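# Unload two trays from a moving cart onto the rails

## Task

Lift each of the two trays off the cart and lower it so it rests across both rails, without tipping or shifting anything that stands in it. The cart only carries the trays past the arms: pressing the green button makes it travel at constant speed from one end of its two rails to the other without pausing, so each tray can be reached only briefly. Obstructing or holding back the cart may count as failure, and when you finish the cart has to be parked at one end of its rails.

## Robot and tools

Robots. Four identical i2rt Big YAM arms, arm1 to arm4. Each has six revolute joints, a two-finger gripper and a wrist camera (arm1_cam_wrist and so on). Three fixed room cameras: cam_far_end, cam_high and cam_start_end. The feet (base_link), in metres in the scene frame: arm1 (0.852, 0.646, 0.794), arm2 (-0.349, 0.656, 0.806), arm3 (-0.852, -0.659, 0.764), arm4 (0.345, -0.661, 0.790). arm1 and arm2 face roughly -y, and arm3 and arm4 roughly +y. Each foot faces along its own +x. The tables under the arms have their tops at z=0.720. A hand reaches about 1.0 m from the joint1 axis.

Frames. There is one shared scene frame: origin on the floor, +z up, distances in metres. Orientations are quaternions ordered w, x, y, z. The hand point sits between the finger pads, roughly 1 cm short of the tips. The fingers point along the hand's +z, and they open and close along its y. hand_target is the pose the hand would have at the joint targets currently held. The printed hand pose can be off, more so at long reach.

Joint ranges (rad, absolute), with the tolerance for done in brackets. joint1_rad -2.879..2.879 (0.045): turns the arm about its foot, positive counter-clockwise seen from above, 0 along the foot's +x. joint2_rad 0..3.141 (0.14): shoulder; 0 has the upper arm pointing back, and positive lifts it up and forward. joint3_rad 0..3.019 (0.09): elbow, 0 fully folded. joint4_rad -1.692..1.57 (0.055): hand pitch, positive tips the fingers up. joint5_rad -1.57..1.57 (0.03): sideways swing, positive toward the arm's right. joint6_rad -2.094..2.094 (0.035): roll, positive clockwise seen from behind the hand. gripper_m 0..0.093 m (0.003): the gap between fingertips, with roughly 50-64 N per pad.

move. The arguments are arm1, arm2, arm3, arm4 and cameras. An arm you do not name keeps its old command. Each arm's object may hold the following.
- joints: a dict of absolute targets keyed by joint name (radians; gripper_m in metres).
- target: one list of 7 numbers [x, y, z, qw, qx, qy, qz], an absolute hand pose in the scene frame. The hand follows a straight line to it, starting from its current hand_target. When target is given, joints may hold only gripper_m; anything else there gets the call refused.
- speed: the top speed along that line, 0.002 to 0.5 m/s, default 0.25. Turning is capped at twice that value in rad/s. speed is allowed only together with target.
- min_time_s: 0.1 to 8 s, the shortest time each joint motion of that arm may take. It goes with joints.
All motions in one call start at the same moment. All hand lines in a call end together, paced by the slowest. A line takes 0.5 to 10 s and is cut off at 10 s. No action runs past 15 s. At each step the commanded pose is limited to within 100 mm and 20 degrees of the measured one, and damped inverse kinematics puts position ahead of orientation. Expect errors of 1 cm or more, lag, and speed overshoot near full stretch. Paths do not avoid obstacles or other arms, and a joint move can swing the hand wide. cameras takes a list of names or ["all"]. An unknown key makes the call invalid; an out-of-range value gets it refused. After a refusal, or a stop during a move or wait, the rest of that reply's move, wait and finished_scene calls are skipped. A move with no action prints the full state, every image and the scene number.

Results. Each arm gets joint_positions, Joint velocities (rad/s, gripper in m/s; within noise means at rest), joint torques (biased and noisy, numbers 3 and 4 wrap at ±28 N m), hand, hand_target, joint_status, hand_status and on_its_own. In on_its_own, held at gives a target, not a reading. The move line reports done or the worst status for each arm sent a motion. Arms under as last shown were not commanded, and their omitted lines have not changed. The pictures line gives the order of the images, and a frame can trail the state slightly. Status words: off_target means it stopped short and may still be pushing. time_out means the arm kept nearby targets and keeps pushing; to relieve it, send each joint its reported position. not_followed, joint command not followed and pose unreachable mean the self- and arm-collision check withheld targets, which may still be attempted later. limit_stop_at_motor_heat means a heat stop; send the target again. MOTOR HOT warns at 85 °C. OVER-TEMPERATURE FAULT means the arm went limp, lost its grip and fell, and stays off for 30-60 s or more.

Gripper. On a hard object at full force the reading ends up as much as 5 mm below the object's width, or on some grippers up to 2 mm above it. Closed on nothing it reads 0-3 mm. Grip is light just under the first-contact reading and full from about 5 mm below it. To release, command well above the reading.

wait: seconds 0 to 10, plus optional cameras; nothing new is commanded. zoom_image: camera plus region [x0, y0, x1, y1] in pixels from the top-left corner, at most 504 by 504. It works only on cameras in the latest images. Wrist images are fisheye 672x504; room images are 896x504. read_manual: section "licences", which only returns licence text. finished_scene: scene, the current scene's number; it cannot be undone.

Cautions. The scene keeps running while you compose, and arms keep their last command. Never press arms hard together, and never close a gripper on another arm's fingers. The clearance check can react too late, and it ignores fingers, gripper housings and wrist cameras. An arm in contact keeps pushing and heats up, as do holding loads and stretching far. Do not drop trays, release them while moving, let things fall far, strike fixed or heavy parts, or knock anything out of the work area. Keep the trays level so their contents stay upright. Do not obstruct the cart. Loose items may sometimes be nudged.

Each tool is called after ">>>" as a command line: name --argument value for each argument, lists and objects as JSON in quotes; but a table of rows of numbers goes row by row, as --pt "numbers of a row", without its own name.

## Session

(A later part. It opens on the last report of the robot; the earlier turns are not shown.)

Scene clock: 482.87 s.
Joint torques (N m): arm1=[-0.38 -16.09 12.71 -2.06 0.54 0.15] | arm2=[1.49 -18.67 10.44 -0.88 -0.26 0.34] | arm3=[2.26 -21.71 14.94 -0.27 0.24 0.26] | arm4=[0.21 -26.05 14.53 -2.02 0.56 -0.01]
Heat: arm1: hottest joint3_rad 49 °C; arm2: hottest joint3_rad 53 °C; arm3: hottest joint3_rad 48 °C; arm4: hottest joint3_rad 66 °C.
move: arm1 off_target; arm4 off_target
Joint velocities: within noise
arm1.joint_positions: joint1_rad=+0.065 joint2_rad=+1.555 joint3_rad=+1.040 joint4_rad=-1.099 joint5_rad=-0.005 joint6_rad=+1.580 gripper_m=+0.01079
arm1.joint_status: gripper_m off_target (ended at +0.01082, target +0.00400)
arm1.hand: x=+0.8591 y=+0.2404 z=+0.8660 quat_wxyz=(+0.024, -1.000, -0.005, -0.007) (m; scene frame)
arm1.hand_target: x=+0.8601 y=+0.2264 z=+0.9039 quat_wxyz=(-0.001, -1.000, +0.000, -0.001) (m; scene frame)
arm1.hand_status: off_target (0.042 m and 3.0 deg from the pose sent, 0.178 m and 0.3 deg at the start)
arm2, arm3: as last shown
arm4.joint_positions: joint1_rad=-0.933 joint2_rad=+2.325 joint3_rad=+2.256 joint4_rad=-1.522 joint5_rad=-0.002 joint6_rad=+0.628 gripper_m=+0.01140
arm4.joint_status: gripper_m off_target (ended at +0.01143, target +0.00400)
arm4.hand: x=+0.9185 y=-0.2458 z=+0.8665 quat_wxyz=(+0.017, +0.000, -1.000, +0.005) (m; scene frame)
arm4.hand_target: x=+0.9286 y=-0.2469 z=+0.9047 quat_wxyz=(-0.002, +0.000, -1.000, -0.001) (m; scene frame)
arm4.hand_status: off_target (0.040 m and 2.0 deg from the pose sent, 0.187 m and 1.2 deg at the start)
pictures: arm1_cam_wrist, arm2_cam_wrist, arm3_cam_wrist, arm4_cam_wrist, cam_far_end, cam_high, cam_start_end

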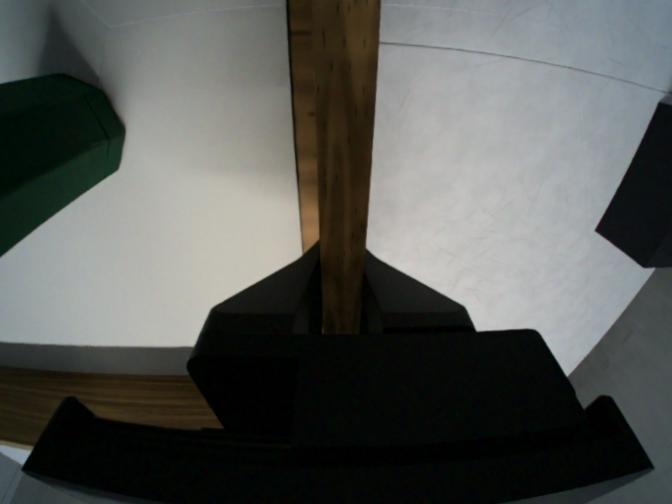

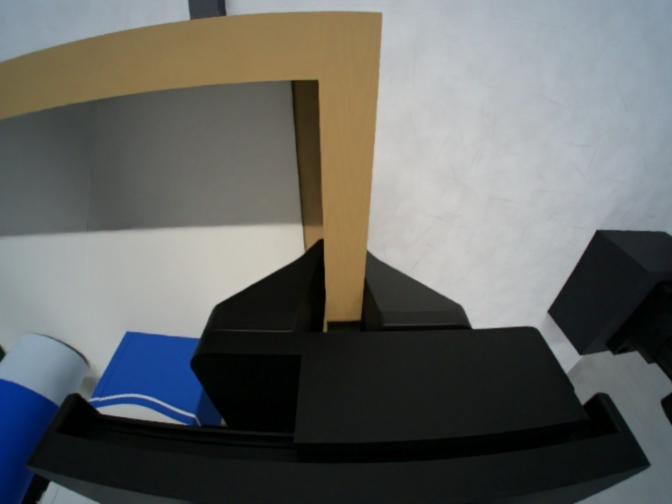

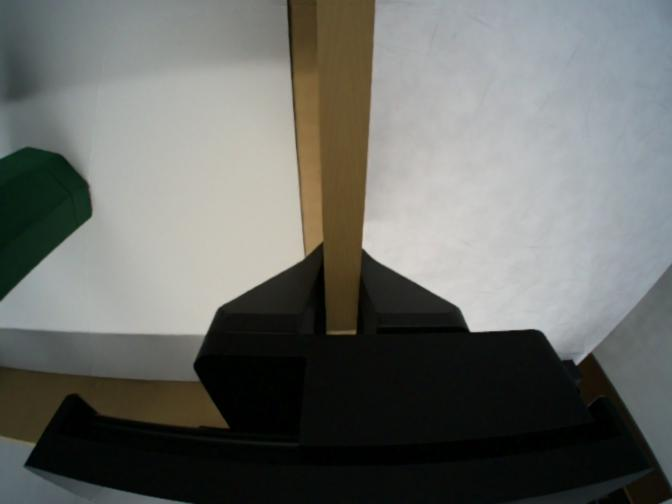

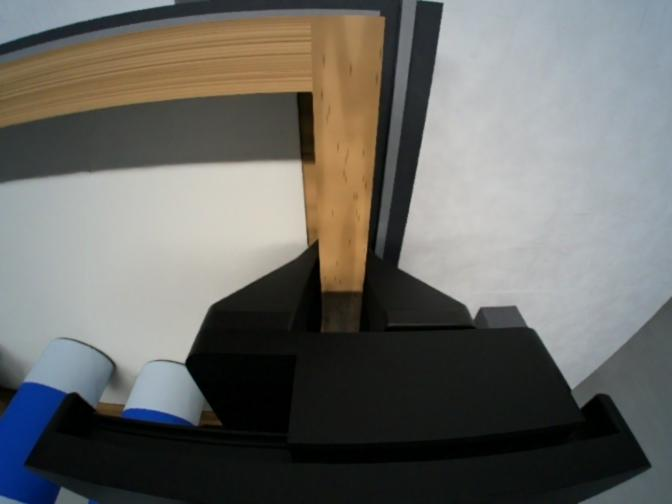

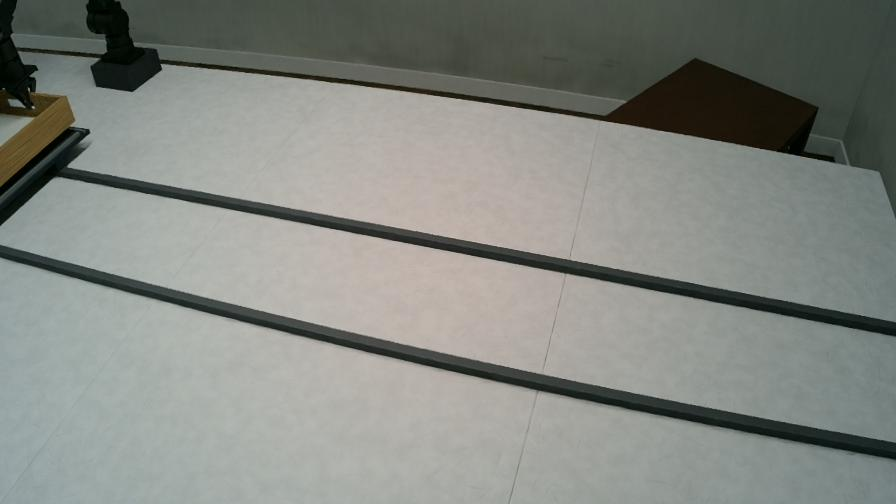

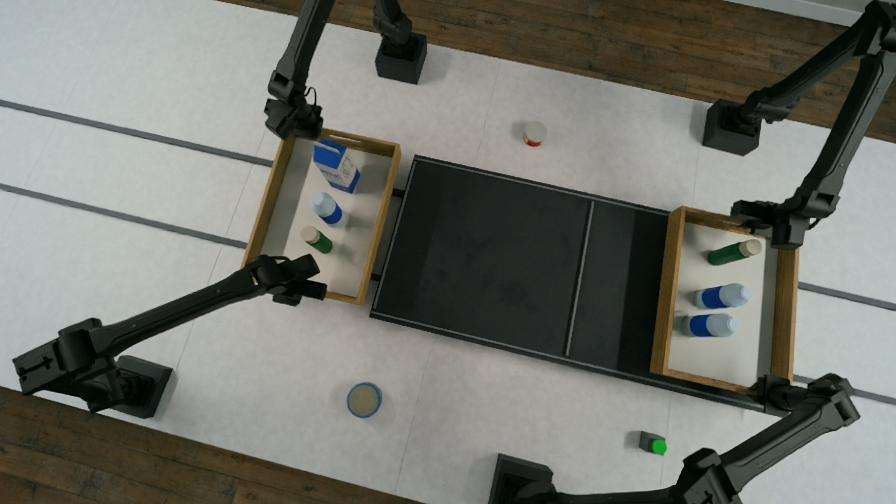

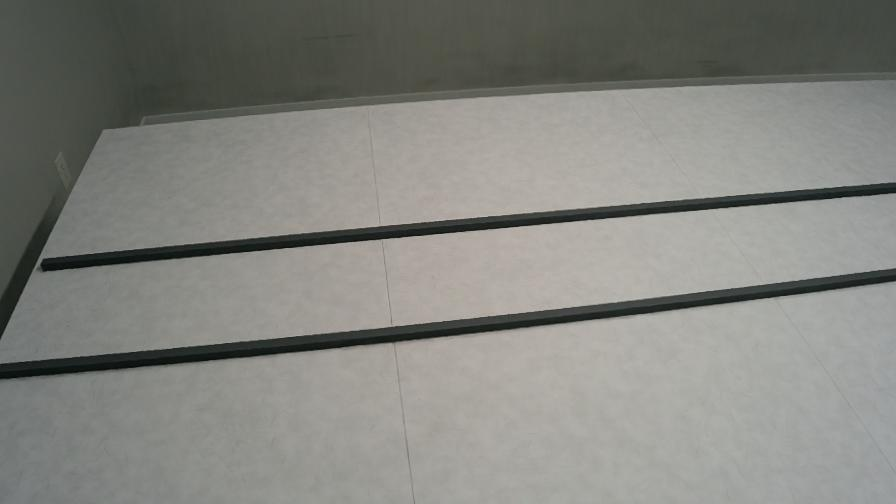

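>>> move --arm2 '{"target":[-0.5,0.222,0.825,0,1,0,0],"speed":0.04}' --arm3 '{"target":[-0.391,-0.254,0.825,0,0,1,0],"speed":0.04}' --cameras '["cam_high","arm2_cam_wrist"]'

>>> move --arm2 '{"target":[-0.5,0.222,0.805,0,1,0,0],"speed":0.02}' --arm3 '{"target":[-0.391,-0.254,0.805,0,0,1,0],"speed":0.02}' --cameras '["cam_high","arm2_cam_wrist","arm3_cam_wrist"]'

Scene clock: 492.60 s.
Joint torques (N m): arm1=[0.15 -15.97 12.57 -2.03 0.53 0.16] | arm2=[1.14 -17.08 9.17 -0.12 -0.11 0.34] | arm3=[1.85 -22.77 10.19 0.9 0.38 0.22] | arm4=[0.15 -26.23 14.53 -2.06 0.58 -0.01]
Heat: arm1: hottest joint3_rad 49 °C; arm2: hottest joint3_rad 52 °C; arm3: hottest joint3_rad 49 °C; arm4: hottest joint3_rad 75 °C.
move: arm2 off_target; arm3 off_target
Joint velocities: within noise
arm1, arm4: as last shown
arm2.joint_positions: joint1_rad=-0.346 joint2_rad=+1.748 joint3_rad=+1.087 joint4_rad=-0.943 joint5_rad=-0.009 joint6_rad=+1.209 gripper_m=+0.01096
arm2.joint_status: not commanded
arm2.hand: x=-0.5038 y=+0.2351 z=+0.8147 quat_wxyz=(+0.016, -1.000, -0.003, -0.004) (m; scene frame)
arm2.hand_target: x=-0.4999 y=+0.2223 z=+0.8251 quat_wxyz=(+0.000, -1.000, +0.000, +0.000) (m; scene frame)
arm2.hand_status: off_target (0.017 m and 2.0 deg from the pose sent, 0.057 m and 2.5 deg at the start)
arm3.joint_positions: joint1_rad=-0.814 joint2_rad=+2.057 joint3_rad=+1.688 joint4_rad=-1.236 joint5_rad=+0.001 joint6_rad=+0.697 gripper_m=+0.00885
arm3.joint_status: not commanded
arm3.hand: x=-0.3970 y=-0.2582 z=+0.8155 quat_wxyz=(+0.014, +0.014, -1.000, +0.005) (m; scene frame)
arm3.hand_target: x=-0.3912 y=-0.2541 z=+0.8251 quat_wxyz=(+0.000, +0.000, -1.000, +0.000) (m; scene frame)
arm3.hand_status: off_target (0.012 m and 2.3 deg from the pose sent, 0.060 m and 2.9 deg at the start)
pictures: arm2_cam_wrist, cam_high

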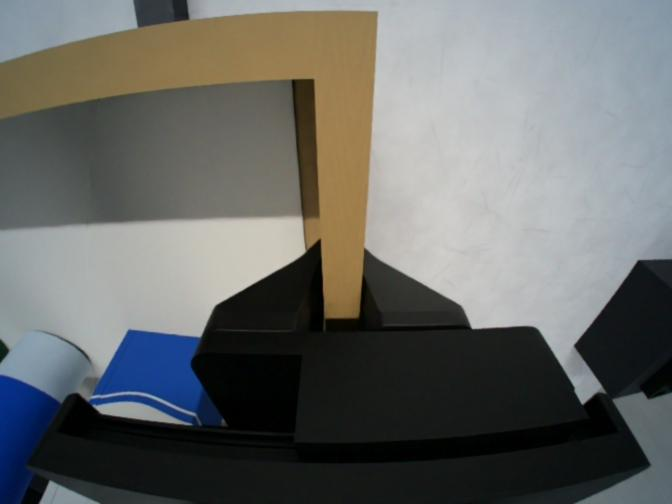

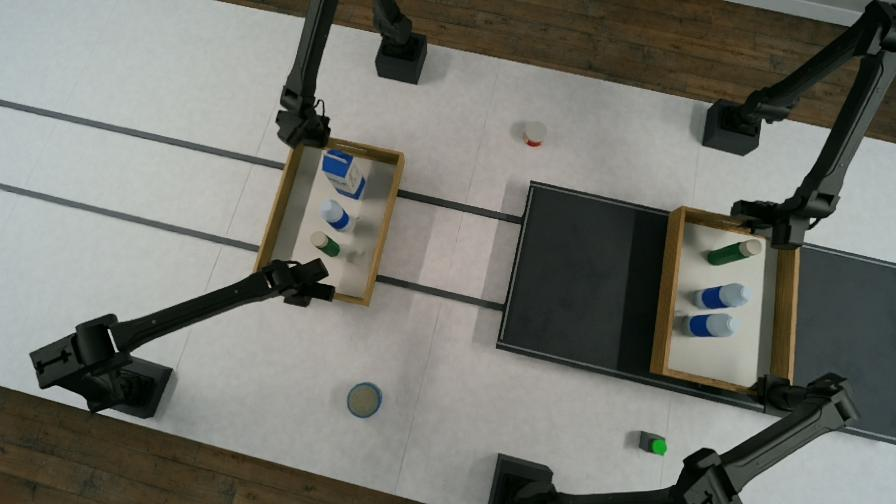

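Scene clock: 494.10 s.
Joint torques (N m): arm1=[0.62 -15.79 12.82 -1.98 0.54 0.11] | arm2=[1.26 -16.79 8.72 -0.03 -0.07 0.34] | arm3=[1.44 -22.53 9.69 1.05 0.34 0.22] | arm4=[0.21 -26.29 14.5 -2 0.57 -0.02]
Heat: arm1: hottest joint3_rad 49 °C; arm2: hottest joint3_rad 52 °C; arm3: hottest joint3_rad 49 °C; arm4: hottest joint3_rad 76 °C.
move: arm2 off_target; arm3 done
Joint velocities: within noise
arm1, arm4: as last shown
arm2.joint_positions: joint1_rad=-0.346 joint2_rad=+1.776 joint3_rad=+1.072 joint4_rad=-0.894 joint5_rad=-0.010 joint6_rad=+1.211 gripper_m=+0.01093
arm2.joint_status: not commanded
arm2.hand: x=-0.5041 y=+0.2339 z=+0.7982 quat_wxyz=(+0.013, -1.000, -0.003, -0.003) (m; scene frame)
arm2.hand_target: x=-0.5000 y=+0.2223 z=+0.8051 quat_wxyz=(+0.000, -1.000, +0.000, +0.000) (m; scene frame)
arm2.hand_status: off_target (0.014 m and 1.6 deg from the pose sent, 0.017 m and 2.0 deg at the start)
arm3.joint_positions: joint1_rad=-0.814 joint2_rad=+2.070 joint3_rad=+1.668 joint4_rad=-1.196 joint5_rad=+0.003 joint6_rad=+0.699 gripper_m=+0.00885
arm3.joint_status: not commanded
arm3.hand: x=-0.3964 y=-0.2578 z=+0.8005 quat_wxyz=(+0.011, +0.013, -1.000, +0.004) (m; scene frame)
arm3.hand_target: x=-0.3911 y=-0.2540 z=+0.8050 quat_wxyz=(+0.000, +0.000, -1.000, +0.000) (m; scene frame)
arm3.hand_status: done (0.008 m and 2.0 deg from the pose sent, 0.013 m and 2.3 deg at the start)
pictures: arm2_cam_wrist, arm3_cam_wrist, cam_high

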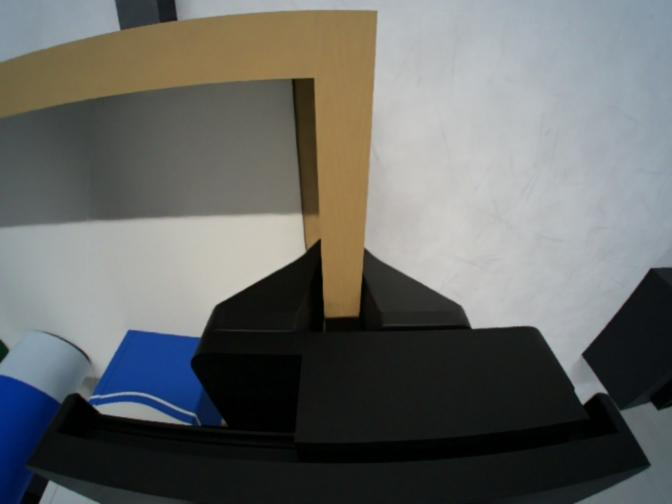

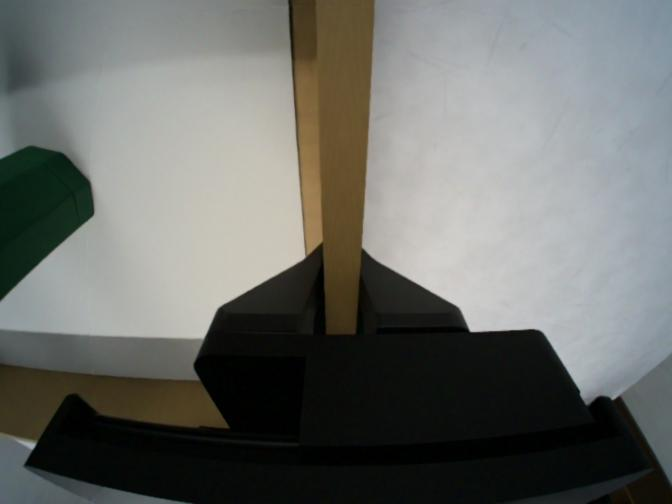

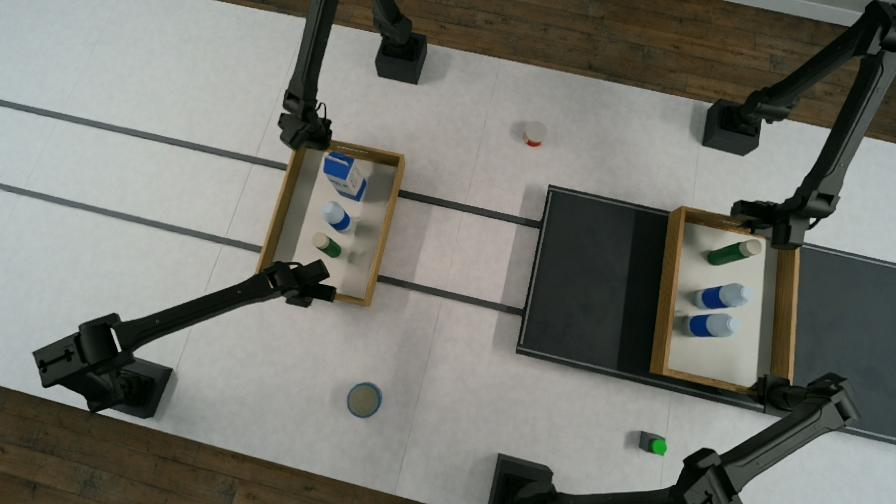

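>>> move --arm2 '{"target":[-0.5,0.222,0.785,0,1,0,0],"speed":0.02}' --arm3 '{"target":[-0.391,-0.254,0.785,0,0,1,0],"speed":0.02}' --cameras '["cam_high"]'

>>> move --arm2 '{"target":[-0.5,0.222,0.77,0,1,0,0],"speed":0.02}' --arm3 '{"target":[-0.391,-0.254,0.77,0,0,1,0],"speed":0.02}' --cameras '["cam_high"]'

Scene clock: 500.53 s.
Joint torques (N m): arm1=[0.21 -15.68 12.36 -2.22 0.53 0.17] | arm2=[1.2 -16.03 8.34 0.29 0.39 0.37] | arm3=[1.08 -20.54 9.05 1.48 -0.09 0.24] | arm4=[0.21 -26.23 14.5 -2.07 0.57 -0.02]
Heat: arm1: hottest joint3_rad 49 °C; arm2: hottest joint3_rad 51 °C; arm3: hottest joint3_rad 48 °C; arm4: hottest joint3_rad 80 °C.
move: arm2 off_target; arm3 off_target
Joint velocities: within noise
arm1, arm4: as last shown
arm2.joint_positions: joint1_rad=-0.346 joint2_rad=+1.803 joint3_rad=+1.058 joint4_rad=-0.851 joint5_rad=-0.024 joint6_rad=+1.208 gripper_m=+0.01093
arm2.joint_status: not commanded
arm2.hand: x=-0.5020 y=+0.2333 z=+0.7826 quat_wxyz=(+0.010, -1.000, -0.004, -0.009) (m; scene frame)
arm2.hand_target: x=-0.4999 y=+0.2222 z=+0.7851 quat_wxyz=(+0.000, -1.000, +0.000, +0.000) (m; scene frame)
arm2.hand_status: off_target (0.012 m and 1.6 deg from the pose sent, 0.018 m and 1.6 deg at the start)
arm3.joint_positions: joint1_rad=-0.814 joint2_rad=+2.070 joint3_rad=+1.654 joint4_rad=-1.164 joint5_rad=+0.015 joint6_rad=+0.701 gripper_m=+0.00885
arm3.joint_status: not commanded
arm3.hand: x=-0.3933 y=-0.2578 z=+0.7955 quat_wxyz=(+0.001, +0.012, -1.000, +0.002) (m; scene frame)
arm3.hand_target: x=-0.3912 y=-0.2542 z=+0.7851 quat_wxyz=(+0.000, +0.000, -1.000, +0.000) (m; scene frame)
arm3.hand_status: off_target (0.011 m and 1.4 deg from the pose sent, 0.017 m and 2.0 deg at the start)
pictures: cam_high

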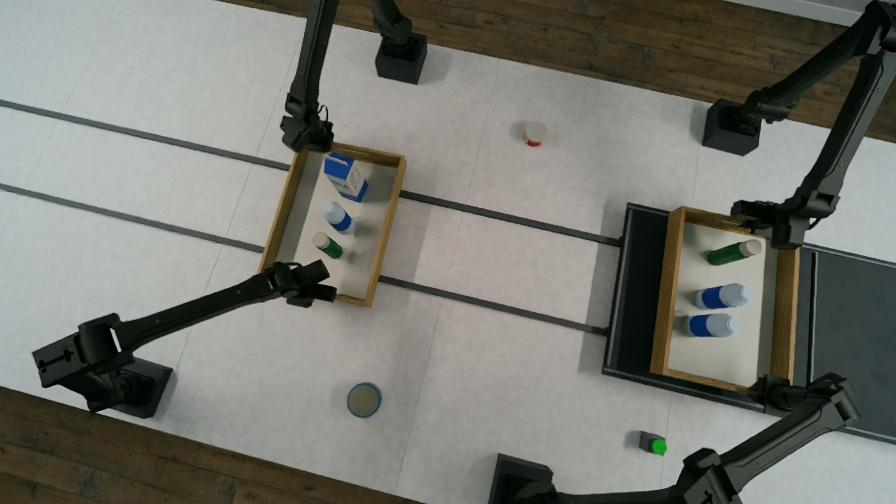

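Scene clock: 501.80 s.
Joint torques (N m): arm1=[-0.5 -15.03 12.68 -1.84 0.53 0.16] | arm2=[1.26 -14.21 8.05 0.94 0.47 0.41] | arm3=[1.32 -19.49 8.29 2.45 -0.06 0.28] | arm4=[0.26 -26.05 14.53 -2.06 0.58 -0.01]
Heat: arm1: hottest joint3_rad 49 °C; arm2: hottest joint3_rad 51 °C; arm3: hottest joint3_rad 48 °C; arm4: hottest joint3_rad 80 °C.
move: arm2 off_target; arm3 off_target
Joint velocities: within noise
arm1, arm4: as last shown
arm2.joint_positions: joint1_rad=-0.346 joint2_rad=+1.808 joint3_rad=+1.050 joint4_rad=-0.832 joint5_rad=-0.026 joint6_rad=+1.204 gripper_m=+0.01093
arm2.joint_status: not commanded
arm2.hand: x=-0.5017 y=+0.2333 z=+0.7780 quat_wxyz=(+0.007, -1.000, -0.006, -0.009) (m; scene frame)
arm2.hand_target: x=-0.4998 y=+0.2224 z=+0.7704 quat_wxyz=(+0.000, -1.000, +0.000, +0.000) (m; scene frame)
arm2.hand_status: off_target (0.014 m and 1.5 deg from the pose sent, 0.017 m and 1.6 deg at the start)
arm3.joint_positions: joint1_rad=-0.814 joint2_rad=+2.066 joint3_rad=+1.648 joint4_rad=-1.154 joint5_rad=+0.015 joint6_rad=+0.701 gripper_m=+0.00885
arm3.joint_status: not commanded
arm3.hand: x=-0.3929 y=-0.2575 z=+0.7952 quat_wxyz=(-0.002, +0.012, -1.000, +0.000) (m; scene frame)
arm3.hand_target: x=-0.3918 y=-0.2547 z=+0.7706 quat_wxyz=(+0.000, +0.000, -1.000, +0.000) (m; scene frame)
arm3.hand_status: off_target (0.026 m and 1.4 deg from the pose sent, 0.026 m and 1.4 deg at the start)
pictures: cam_high

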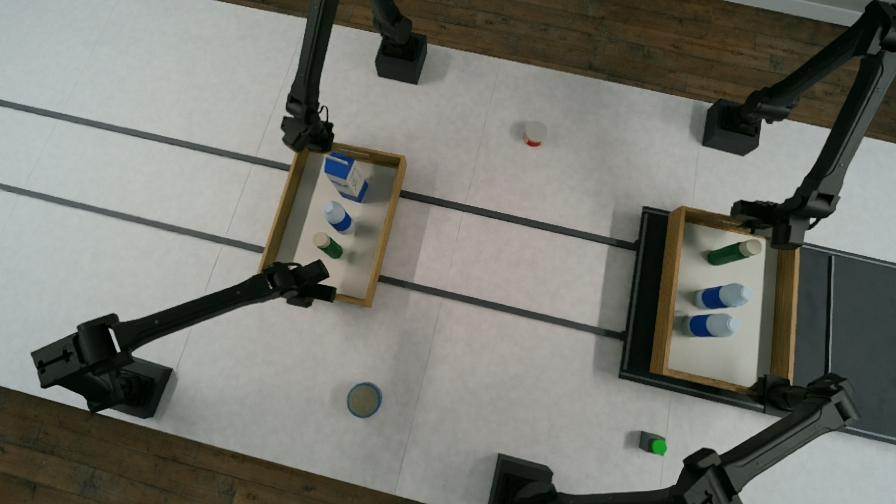

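>>> move --arm2 '{"joints":{"gripper_m":0.035}}' --arm3 '{"joints":{"gripper_m":0.035}}' --cameras '["arm2_cam_wrist","arm3_cam_wrist"]'

>>> move --arm2 '{"target":[-0.5,0.232,1.08,0,1,0,0],"speed":0.15}' --arm3 '{"target":[-0.393,-0.257,1.03,0,0,1,0],"speed":0.15}' --cameras '["cam_high"]'

Scene clock: 510.13 s.
Joint torques (N m): arm1=[-0.32 -16.38 12.46 -1.95 0.53 0.2] | arm2=[1.08 -15.56 7.99 0.18 0.14 0.17] | arm3=[2.02 -20.6 8.7 1.05 -0.07 0.1] | arm4=[0.32 -26.05 14.52 -2.07 0.57 0]
Heat: arm1: hottest joint3_rad 50 °C; arm2: hottest joint3_rad 49 °C; arm3: hottest joint2_rad 49 °C; arm4: hottest joint3_rad 84 °C.
move: arm2 done; arm3 done
Joint velocities: within noise
arm1, arm4: as last shown
arm2.joint_positions: joint1_rad=-0.344 joint2_rad=+1.822 joint3_rad=+1.050 joint4_rad=-0.811 joint5_rad=-0.016 joint6_rad=+1.225 gripper_m=+0.03496
arm2.joint_status: all done
arm2.hand: x=-0.5037 y=+0.2309 z=+0.7720 quat_wxyz=(+0.005, -1.000, +0.004, -0.003) (m; scene frame)
arm2.hand_target: x=-0.4997 y=+0.2224 z=+0.7703 quat_wxyz=(+0.000, -1.000, +0.000, +0.000) (m; scene frame)
arm2.hand_status: not commanded
arm3.joint_positions: joint1_rad=-0.814 joint2_rad=+2.089 joint3_rad=+1.640 joint4_rad=-1.124 joint5_rad=+0.015 joint6_rad=+0.714 gripper_m=+0.03491
arm3.joint_status: all done
arm3.hand: x=-0.3918 y=-0.2561 z=+0.7793 quat_wxyz=(-0.002, +0.005, -1.000, +0.000) (m; scene frame)
arm3.hand_target: x=-0.3919 y=-0.2548 z=+0.7706 quat_wxyz=(+0.000, +0.000, -1.000, +0.000) (m; scene frame)
arm3.hand_status: not commanded
pictures: arm2_cam_wrist, arm3_cam_wrist

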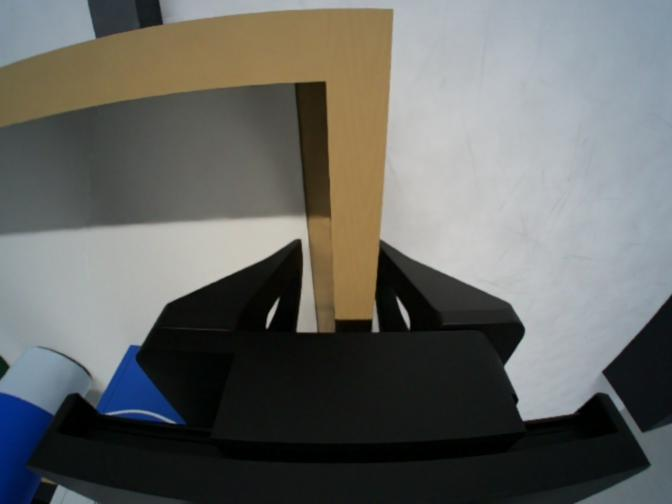

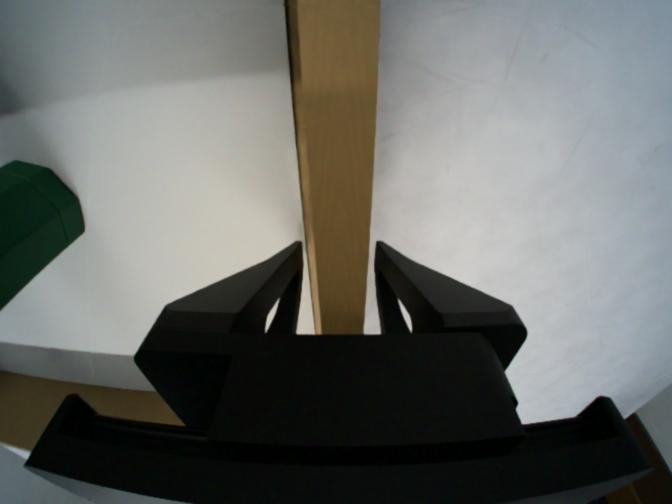

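Scene clock: 512.80 s.
Joint torques (N m): arm1=[0.15 -15.79 12.71 -2.13 0.48 0.16] | arm2=[0.15 -15.33 13.97 -0.72 0.12 0.02] | arm3=[2.2 -21.66 13.37 0.16 -0.05 0.1] | arm4=[0.21 -26.11 14.53 -2.03 0.56 -0.01]
Heat: arm1: hottest joint3_rad 50 °C; arm2: hottest joint3_rad 50 °C; arm3: hottest joint2_rad 49 °C; arm4: hottest joint3_rad 86 °C. Fold robot arm4 in close to its base, or ease its load, before you think long.
move: arm2 off_target; arm3 off_target
MOTOR HOT: the motor of arm4's joint3_rad reports 86 °C; the controller stops that arm at 100 °C. To cool a motor, set the load down, stop pushing, or move to a pose that needs little force.
Joint velocities: within noise
arm1: as last shown
arm2.joint_positions: joint1_rad=-0.344 joint2_rad=+1.521 joint3_rad=+1.490 joint4_rad=-1.586 joint5_rad=-0.015 joint6_rad=+1.224 gripper_m=+0.03497
arm2.joint_status: not commanded
arm2.hand: x=-0.4964 y=+0.2403 z=+1.0583 quat_wxyz=(+0.021, -1.000, +0.004, -0.009) (m; scene frame)
arm2.hand_target: x=-0.4996 y=+0.2328 z=+1.0799 quat_wxyz=(+0.000, -1.000, +0.000, +0.000) (m; scene frame)
arm2.hand_status: off_target (0.024 m and 2.7 deg from the pose sent, 0.308 m and 0.8 deg at the start)
arm3.joint_positions: joint1_rad=-0.814 joint2_rad=+1.967 joint3_rad=+2.074 joint4_rad=-1.701 joint5_rad=+0.015 joint6_rad=+0.718 gripper_m=+0.03491
arm3.joint_status: not commanded
arm3.hand: x=-0.3960 y=-0.2638 z=+1.0141 quat_wxyz=(+0.006, +0.003, -1.000, +0.007) (m; scene frame)
arm3.hand_target: x=-0.3936 y=-0.2575 z=+1.0298 quat_wxyz=(-0.005, +0.000, -1.000, -0.005) (m; scene frame)
arm3.hand_status: off_target (0.018 m and 1.1 deg from the pose sent, 0.251 m and 0.6 deg at the start; a joint's target at an end of its range on 19 of 80 steps)
arm4.joint_positions: joint1_rad=-0.933 joint2_rad=+2.325 joint3_rad=+2.256 joint4_rad=-1.522 joint5_rad=-0.002 joint6_rad=+0.628 gripper_m=+0.01140
arm4.joint_status: not commanded
arm4.hand: x=+0.9185 y=-0.2458 z=+0.8665 quat_wxyz=(+0.017, +0.000, -1.000, +0.005) (m; scene frame)
arm4.hand_target: x=+0.9286 y=-0.2469 z=+0.9047 quat_wxyz=(-0.002, +0.000, -1.000, -0.001) (m; scene frame)
arm4.hand_status: not commanded
pictures: cam_high

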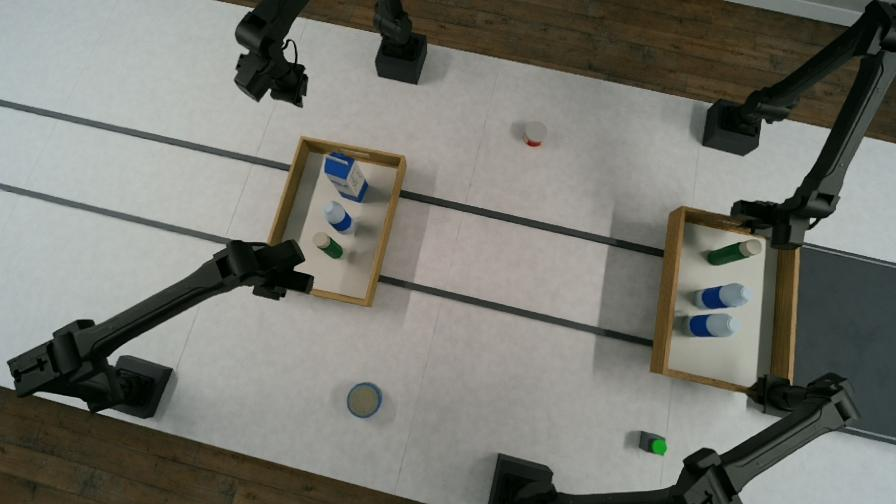

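>>> wait --seconds 2.5 --cameras '[]'

>>> move --arm1 '{"target":[0.86,0.226,0.835,0,1,0,0],"speed":0.04}' --arm4 '{"target":[0.928,-0.247,0.835,0,0,1,0],"speed":0.04}' --cameras '["cam_high","arm4_cam_wrist"]'

>>> move --arm1 '{"target":[0.86,0.226,0.80,0,1,0,0],"speed":0.02}' --arm4 '{"target":[0.928,-0.247,0.80,0,0,1,0],"speed":0.02}' --cameras '["cam_high","arm4_cam_wrist","arm1_cam_wrist"]'

Scene clock: 524.80 s.
Joint torques (N m): arm1=[0.26 -16.03 12.6 -1.98 0.53 0.14] | arm2=[0.15 -15.38 13.76 -0.68 0.13 0.02] | arm3=[1.67 -21.66 13.33 0.21 -0.06 0.07] | arm4=[0.26 -26.17 14.52 -2.03 0.58 -0.01]
Heat: arm1: hottest joint3_rad 50 °C; arm2: hottest joint3_rad 52 °C; arm3: hottest joint3_rad 51 °C; arm4: hottest joint3_rad 90 °C. Fold robot arm4 in close to its base, or ease its load, before you think long.
MOTOR HOT: still on. The motor of arm4's joint3_rad reports 90 °C.
Joint velocities: within noise
arm1.joint_positions: joint1_rad=+0.065 joint2_rad=+1.555 joint3_rad=+1.040 joint4_rad=-1.099 joint5_rad=-0.005 joint6_rad=+1.580 gripper_m=+0.01079
arm1.joint_status: not commanded
arm1.hand: x=+0.8591 y=+0.2404 z=+0.8660 quat_wxyz=(+0.024, -1.000, -0.005, -0.007) (m; scene frame)
arm1.hand_target: x=+0.8601 y=+0.2264 z=+0.9039 quat_wxyz=(-0.001, -1.000, +0.000, -0.001) (m; scene frame)
arm1.hand_status: not commanded
arm2.joint_positions: joint1_rad=-0.344 joint2_rad=+1.521 joint3_rad=+1.490 joint4_rad=-1.586 joint5_rad=-0.015 joint6_rad=+1.224 gripper_m=+0.03497
arm2.joint_status: not commanded
arm2.hand: x=-0.4964 y=+0.2403 z=+1.0583 quat_wxyz=(+0.021, -1.000, +0.004, -0.009) (m; scene frame)
arm2.hand_target: x=-0.4996 y=+0.2328 z=+1.0799 quat_wxyz=(+0.000, -1.000, +0.000, +0.000) (m; scene frame)
arm2.hand_status: off_target (0.024 m and 2.7 deg from the pose sent, 0.308 m and 0.8 deg at the start)
arm3.joint_positions: joint1_rad=-0.814 joint2_rad=+1.967 joint3_rad=+2.074 joint4_rad=-1.701 joint5_rad=+0.015 joint6_rad=+0.718 gripper_m=+0.03491
arm3.joint_status: not commanded
arm3.hand: x=-0.3960 y=-0.2638 z=+1.0141 quat_wxyz=(+0.006, +0.003, -1.000, +0.007) (m; scene frame)
arm3.hand_target: x=-0.3936 y=-0.2575 z=+1.0298 quat_wxyz=(-0.005, +0.000, -1.000, -0.005) (m; scene frame)
arm3.hand_status: off_target (0.018 m and 1.1 deg from the pose sent, 0.251 m and 0.6 deg at the start; a joint's target at an end of its range on 19 of 80 steps)
arm4.joint_positions: joint1_rad=-0.933 joint2_rad=+2.325 joint3_rad=+2.256 joint4_rad=-1.522 joint5_rad=-0.002 joint6_rad=+0.628 gripper_m=+0.01140
arm4.joint_status: not commanded
arm4.hand: x=+0.9185 y=-0.2458 z=+0.8665 quat_wxyz=(+0.017, +0.000, -1.000, +0.005) (m; scene frame)
arm4.hand_target: x=+0.9286 y=-0.2469 z=+0.9047 quat_wxyz=(-0.002, +0.000, -1.000, -0.001) (m; scene frame)
arm4.hand_status: not commanded
wait: 2.50 s; at rest from the start
pictures: none
No camera images: "cameras" was empty.

Scene clock: 527.03 s.
Joint torques (N m): arm1=[0.21 -15.79 8.91 -0.16 0.71 0.16] | arm2=[0.09 -15.38 13.82 -0.59 0.11 0.03] | arm3=[2.14 -22.3 13.44 -0.03 -0.06 0.09] | arm4=[0.56 -26.7 9.63 -0.32 0.64 0.07]
Heat: arm1: hottest joint3_rad 50 °C; arm2: hottest joint3_rad 52 °C; arm3: hottest joint3_rad 51 °C; arm4: hottest joint3_rad 89 °C. Fold robot arm4 in close to its base, or ease its load, before you think long.
move: arm1 off_target; arm4 off_target
MOTOR HOT: still on. The motor of arm4's joint3_rad reports 89 °C.
Joint velocities: within noise
arm1.joint_positions: joint1_rad=+0.066 joint2_rad=+1.630 joint3_rad=+0.986 joint4_rad=-0.957 joint5_rad=-0.010 joint6_rad=+1.580 gripper_m=+0.01079
arm1.joint_status: not commanded
arm1.hand: x=+0.8611 y=+0.2361 z=+0.8191 quat_wxyz=(+0.018, -1.000, -0.006, -0.009) (m; scene frame)
arm1.hand_target: x=+0.8601 y=+0.2262 z=+0.8349 quat_wxyz=(+0.000, -1.000, +0.000, +0.000) (m; scene frame)
arm1.hand_status: off_target (0.019 m and 2.4 deg from the pose sent, 0.034 m and 3.0 deg at the start)
arm2, arm3: as last shown
arm4.joint_positions: joint1_rad=-0.939 joint2_rad=+2.351 joint3_rad=+2.174 joint4_rad=-1.401 joint5_rad=-0.004 joint6_rad=+0.618 gripper_m=+0.01140
arm4.joint_status: not commanded
arm4.hand: x=+0.9235 y=-0.2462 z=+0.8178 quat_wxyz=(+0.012, +0.002, -1.000, +0.000) (m; scene frame)
arm4.hand_target: x=+0.9279 y=-0.2472 z=+0.8348 quat_wxyz=(+0.000, +0.000, -1.000, +0.000) (m; scene frame)
arm4.hand_status: off_target (0.018 m and 1.4 deg from the pose sent, 0.033 m and 2.1 deg at the start)
pictures: arm4_cam_wrist, cam_high

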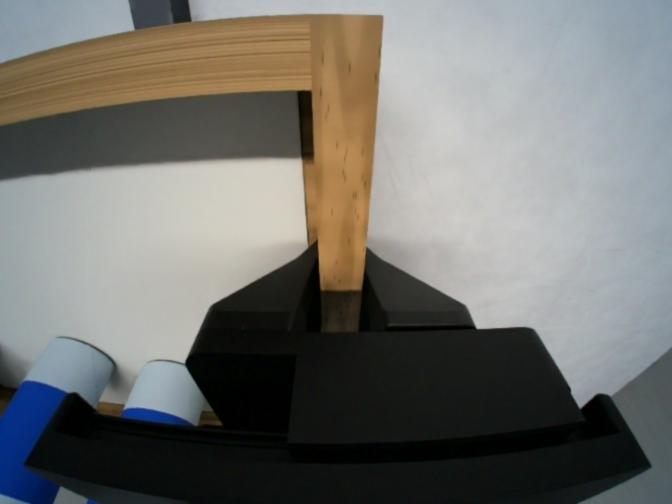

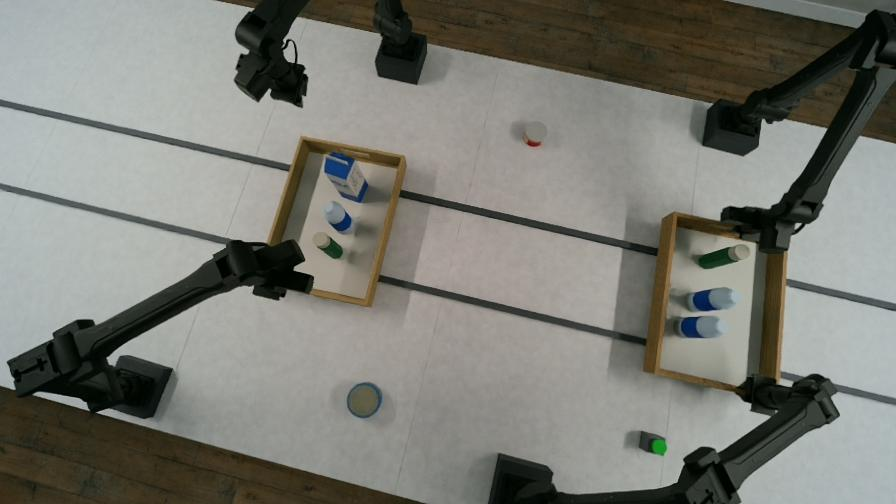

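Scene clock: 529.27 s.
Joint torques (N m): arm1=[0.21 -13.68 8.23 0.27 0.48 0.15] | arm2=[0.09 -15.44 13.78 -0.68 0.12 0.02] | arm3=[1.61 -22.18 13.34 0.16 -0.04 0.1] | arm4=[0.56 -25.17 8.49 0.39 0.51 0.07]
Heat: arm1: hottest joint3_rad 50 °C; arm2: hottest joint3_rad 52 °C; arm3: hottest joint3_rad 52 °C; arm4: hottest joint3_rad 87 °C. Fold robot arm4 in close to its base, or ease its load, before you think long.
move: arm1 off_target; arm4 done
MOTOR HOT: still on. The motor of arm4's joint3_rad reports 87 °C.
Joint velocities: within noise
arm1.joint_positions: joint1_rad=+0.066 joint2_rad=+1.670 joint3_rad=+0.953 joint4_rad=-0.871 joint5_rad=-0.003 joint6_rad=+1.580 gripper_m=+0.01079
arm1.joint_status: not commanded
arm1.hand: x=+0.8603 y=+0.2358 z=+0.7932 quat_wxyz=(+0.012, -1.000, -0.006, -0.006) (m; scene frame)
arm1.hand_target: x=+0.8601 y=+0.2261 z=+0.8002 quat_wxyz=(+0.000, -1.000, +0.000, +0.000) (m; scene frame)
arm1.hand_status: off_target (0.012 m and 1.7 deg from the pose sent, 0.022 m and 2.4 deg at the start)
arm2, arm3: as last shown
arm4.joint_positions: joint1_rad=-0.939 joint2_rad=+2.359 joint3_rad=+2.141 joint4_rad=-1.347 joint5_rad=-0.001 joint6_rad=+0.619 gripper_m=+0.01137
arm4.joint_status: not commanded
arm4.hand: x=+0.9250 y=-0.2455 z=+0.7997 quat_wxyz=(+0.006, +0.002, -1.000, -0.003) (m; scene frame)
arm4.hand_target: x=+0.9281 y=-0.2471 z=+0.8001 quat_wxyz=(+0.000, +0.000, -1.000, +0.000) (m; scene frame)
arm4.hand_status: done (0.003 m and 0.8 deg from the pose sent, 0.018 m and 1.4 deg at the start)
pictures: arm1_cam_wrist, arm4_cam_wrist, cam_high

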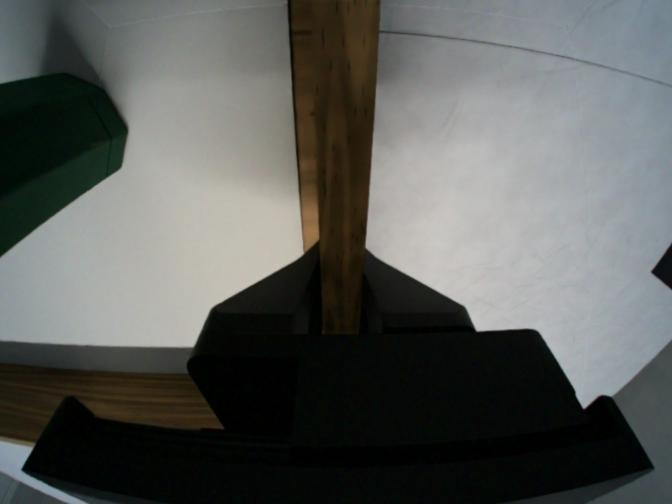

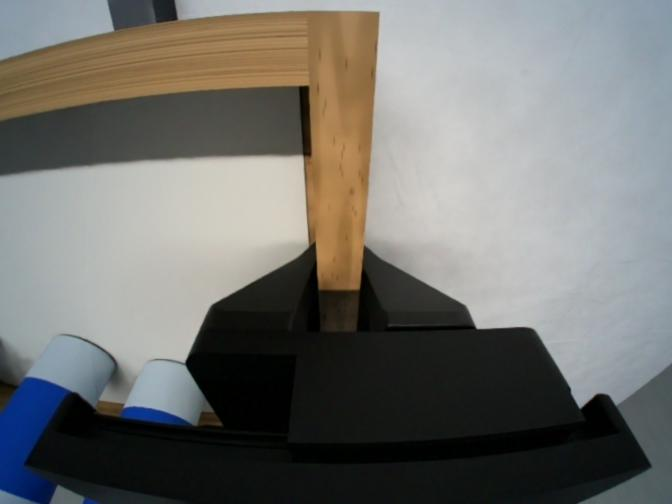

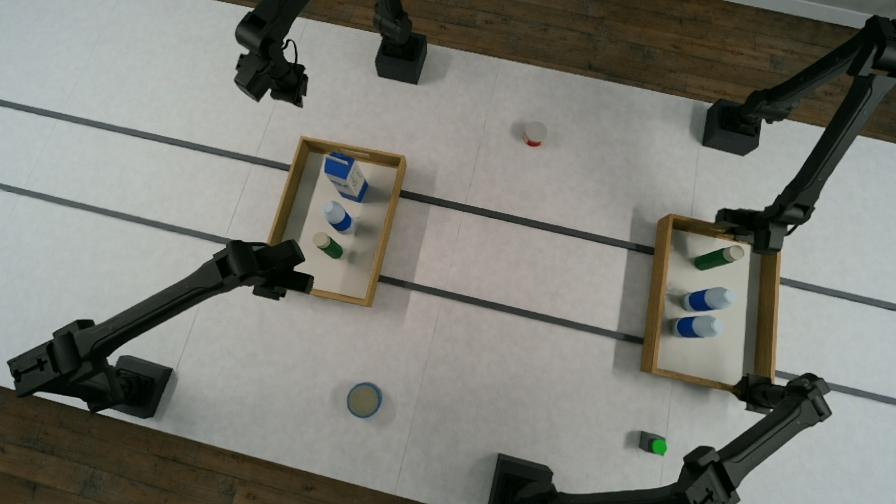

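>>> move --arm1 '{"target":[0.86,0.23,0.778,0,1,0,0],"speed":0.02}' --arm4 '{"target":[0.926,-0.246,0.78,0,0,1,0],"speed":0.02}' --cameras '[]'

>>> move --arm1 '{"joints":{"gripper_m":0.035}}' --arm4 '{"joints":{"gripper_m":0.035}}' --cameras '["arm1_cam_wrist","arm4_cam_wrist"]'

>>> move --arm1 '{"target":[0.86,0.236,1.03,0,1,0,0],"speed":0.15}' --arm4 '{"target":[0.926,-0.246,0.99,0,0,1,0],"speed":0.15}' --cameras '["cam_high","cam_far_end"]'

Scene clock: 534.93 s.
Joint torques (N m): arm1=[0.32 -10.29 6.71 2.32 0.49 0.11] | arm2=[0.03 -15.33 13.85 -0.68 0.13 0.02] | arm3=[1.38 -22.12 13.38 0.2 -0.05 0.11] | arm4=[0.79 -23.82 7.35 1.46 0.46 0.09]
Heat: arm1: hottest joint3_rad 50 °C; arm2: hottest joint3_rad 53 °C; arm3: hottest joint3_rad 52 °C; arm4: hottest joint3_rad 83 °C. Fold robot arm4 in close to its base, or ease its load, before you think long.
move: arm1 off_target; arm4 off_target
MOTOR HOT: still on. The motor of arm4's joint3_rad reports 83 °C.
Joint velocities: within noise
arm1.joint_positions: joint1_rad=+0.066 joint2_rad=+1.671 joint3_rad=+0.943 joint4_rad=-0.850 joint5_rad=-0.003 joint6_rad=+1.580 gripper_m=+0.01078
arm1.joint_status: not commanded
arm1.hand: x=+0.8603 y=+0.2360 z=+0.7899 quat_wxyz=(+0.007, -1.000, -0.006, -0.006) (m; scene frame)
arm1.hand_target: x=+0.8600 y=+0.2306 z=+0.7785 quat_wxyz=(+0.000, -1.000, +0.000, +0.000) (m; scene frame)
arm1.hand_status: off_target (0.013 m and 1.3 deg from the pose sent, 0.016 m and 1.7 deg at the start)
arm2, arm3: as last shown
arm4.joint_positions: joint1_rad=-0.939 joint2_rad=+2.354 joint3_rad=+2.126 joint4_rad=-1.331 joint5_rad=+0.001 joint6_rad=+0.620 gripper_m=+0.01137
arm4.joint_status: not commanded
arm4.hand: x=+0.9248 y=-0.2460 z=+0.7977 quat_wxyz=(+0.003, +0.001, -1.000, -0.004) (m; scene frame)
arm4.hand_target: x=+0.9256 y=-0.2464 z=+0.7803 quat_wxyz=(+0.000, +0.000, -1.000, +0.000) (m; scene frame)
arm4.hand_status: off_target (0.018 m and 0.6 deg from the pose sent, 0.020 m and 0.8 deg at the start)
pictures: none
No camera images: "cameras" was empty.

Scene clock: 535.50 s.
Joint torques (N m): arm1=[-0.38 -12.04 6.58 0.99 0.14 0.03] | arm2=[0.21 -15.33 13.78 -0.69 0.12 0.04] | arm3=[2.08 -21.3 13.33 0.2 -0.08 0.07] | arm4=[0.73 -23.82 7.99 0.73 0.13 0.07]
Heat: arm1: hottest joint3_rad 50 °C; arm2: hottest joint3_rad 53 °C; arm3: hottest joint3_rad 52 °C; arm4: hottest joint3_rad 83 °C. Fold robot arm4 in close to its base, or ease its load, before you think long.
move: arm1 done; arm4 done
MOTOR HOT: still on. The motor of arm4's joint3_rad reports 83 °C.
Joint velocities: within noise
arm1.joint_positions: joint1_rad=+0.066 joint2_rad=+1.687 joint3_rad=+0.942 joint4_rad=-0.820 joint5_rad=+0.007 joint6_rad=+1.584 gripper_m=+0.03492
arm1.joint_status: all done
arm1.hand: x=+0.8587 y=+0.2310 z=+0.7836 quat_wxyz=(+0.000, -1.000, -0.004, -0.001) (m; scene frame)
arm1.hand_target: x=+0.8600 y=+0.2305 z=+0.7785 quat_wxyz=(+0.000, -1.000, +0.000, +0.000) (m; scene frame)
arm1.hand_status: not commanded
arm2, arm3: as last shown
arm4.joint_positions: joint1_rad=-0.939 joint2_rad=+2.354 joint3_rad=+2.118 joint4_rad=-1.311 joint5_rad=+0.008 joint6_rad=+0.621 gripper_m=+0.03493
arm4.joint_status: all done
arm4.hand: x=+0.9273 y=-0.2458 z=+0.7947 quat_wxyz=(-0.004, +0.001, -1.000, -0.004) (m; scene frame)
arm4.hand_target: x=+0.9256 y=-0.2462 z=+0.7804 quat_wxyz=(+0.000, +0.000, -1.000, +0.000) (m; scene frame)
arm4.hand_status: not commanded
pictures: arm1_cam_wrist, arm4_cam_wrist

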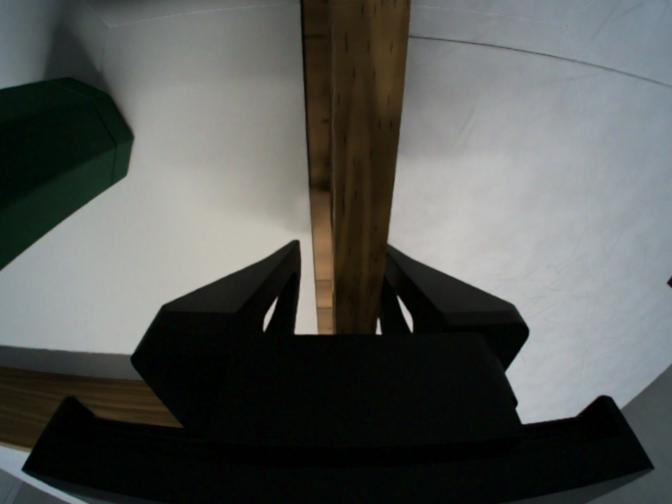

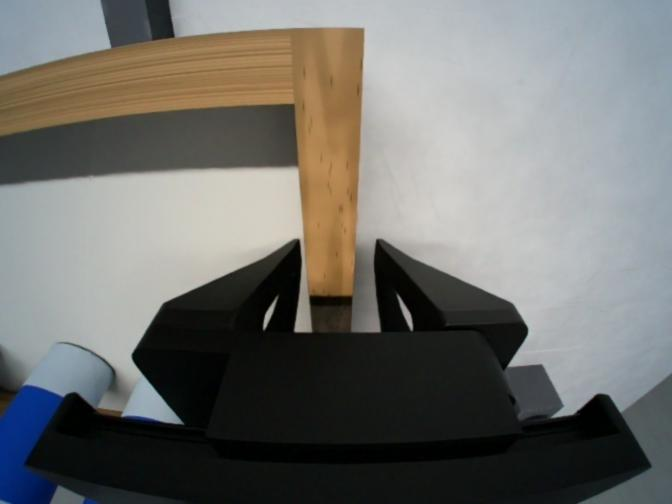

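Scene clock: 537.80 s.
Joint torques (N m): arm1=[0.15 -11.69 12.45 -0.47 0.16 0.06] | arm2=[0.03 -15.27 13.76 -0.68 0.12 0.01] | arm3=[2.14 -21.48 13.33 0.29 -0.08 0.12] | arm4=[1.08 -24.7 12.18 -0.16 0.13 0.11]
Heat: arm1: hottest joint3_rad 51 °C; arm2: hottest joint3_rad 53 °C; arm3: hottest joint3_rad 53 °C; arm4: hottest joint3_rad 82 °C.
move: arm1 off_target; arm4 off_target
MOTOR HOT: cleared for the motors of arm4.
Joint velocities: within noise
arm1.joint_positions: joint1_rad=+0.067 joint2_rad=+1.410 joint3_rad=+1.284 joint4_rad=-1.477 joint5_rad=+0.007 joint6_rad=+1.591 gripper_m=+0.03494
arm1.joint_status: not commanded
arm1.hand: x=+0.8566 y=+0.2461 z=+1.0111 quat_wxyz=(+0.019, -1.000, -0.001, -0.001) (m; scene frame)
arm1.hand_target: x=+0.8599 y=+0.2368 z=+1.0298 quat_wxyz=(+0.000, -1.000, +0.000, +0.000) (m; scene frame)
arm1.hand_status: off_target (0.022 m and 2.2 deg from the pose sent, 0.246 m and 0.5 deg at the start)
arm2, arm3: as last shown
arm4.joint_positions: joint1_rad=-0.939 joint2_rad=+2.272 joint3_rad=+2.433 joint4_rad=-1.693 joint5_rad=+0.008 joint6_rad=+0.621 gripper_m=+0.03494
arm4.joint_status: not commanded
arm4.hand: x=+0.9221 y=-0.2517 z=+0.9705 quat_wxyz=(-0.010, +0.001, -1.000, -0.008) (m; scene frame)
arm4.hand_target: x=+0.9249 y=-0.2467 z=+0.9896 quat_wxyz=(-0.025, +0.000, -1.000, -0.018) (m; scene frame)
arm4.hand_status: off_target (0.021 m and 1.5 deg from the pose sent, 0.195 m and 0.7 deg at the start; a joint's target at an end of its range on 26 of 69 steps)
pictures: cam_far_end, cam_high

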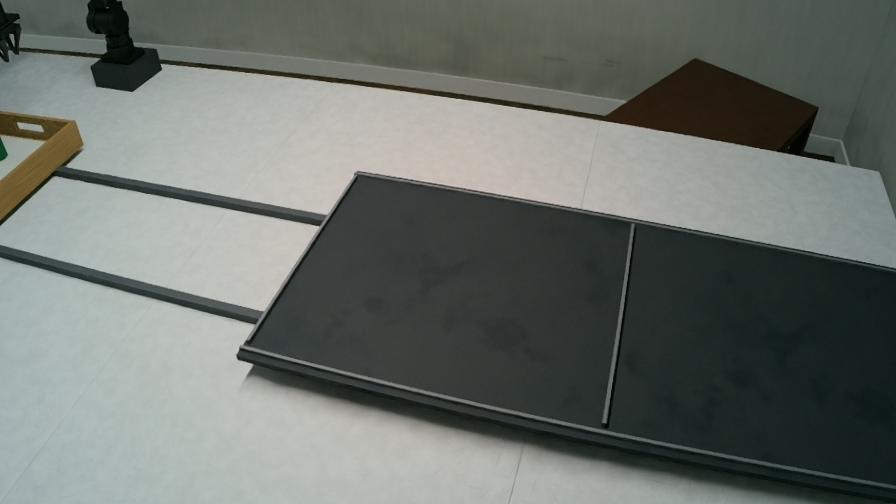

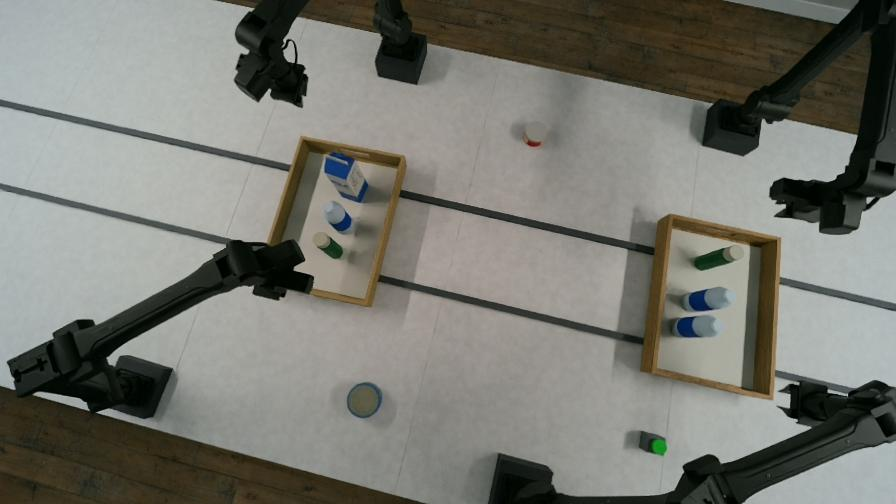

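>>> finished_scene --scene 1

The scene is finished: the task was done.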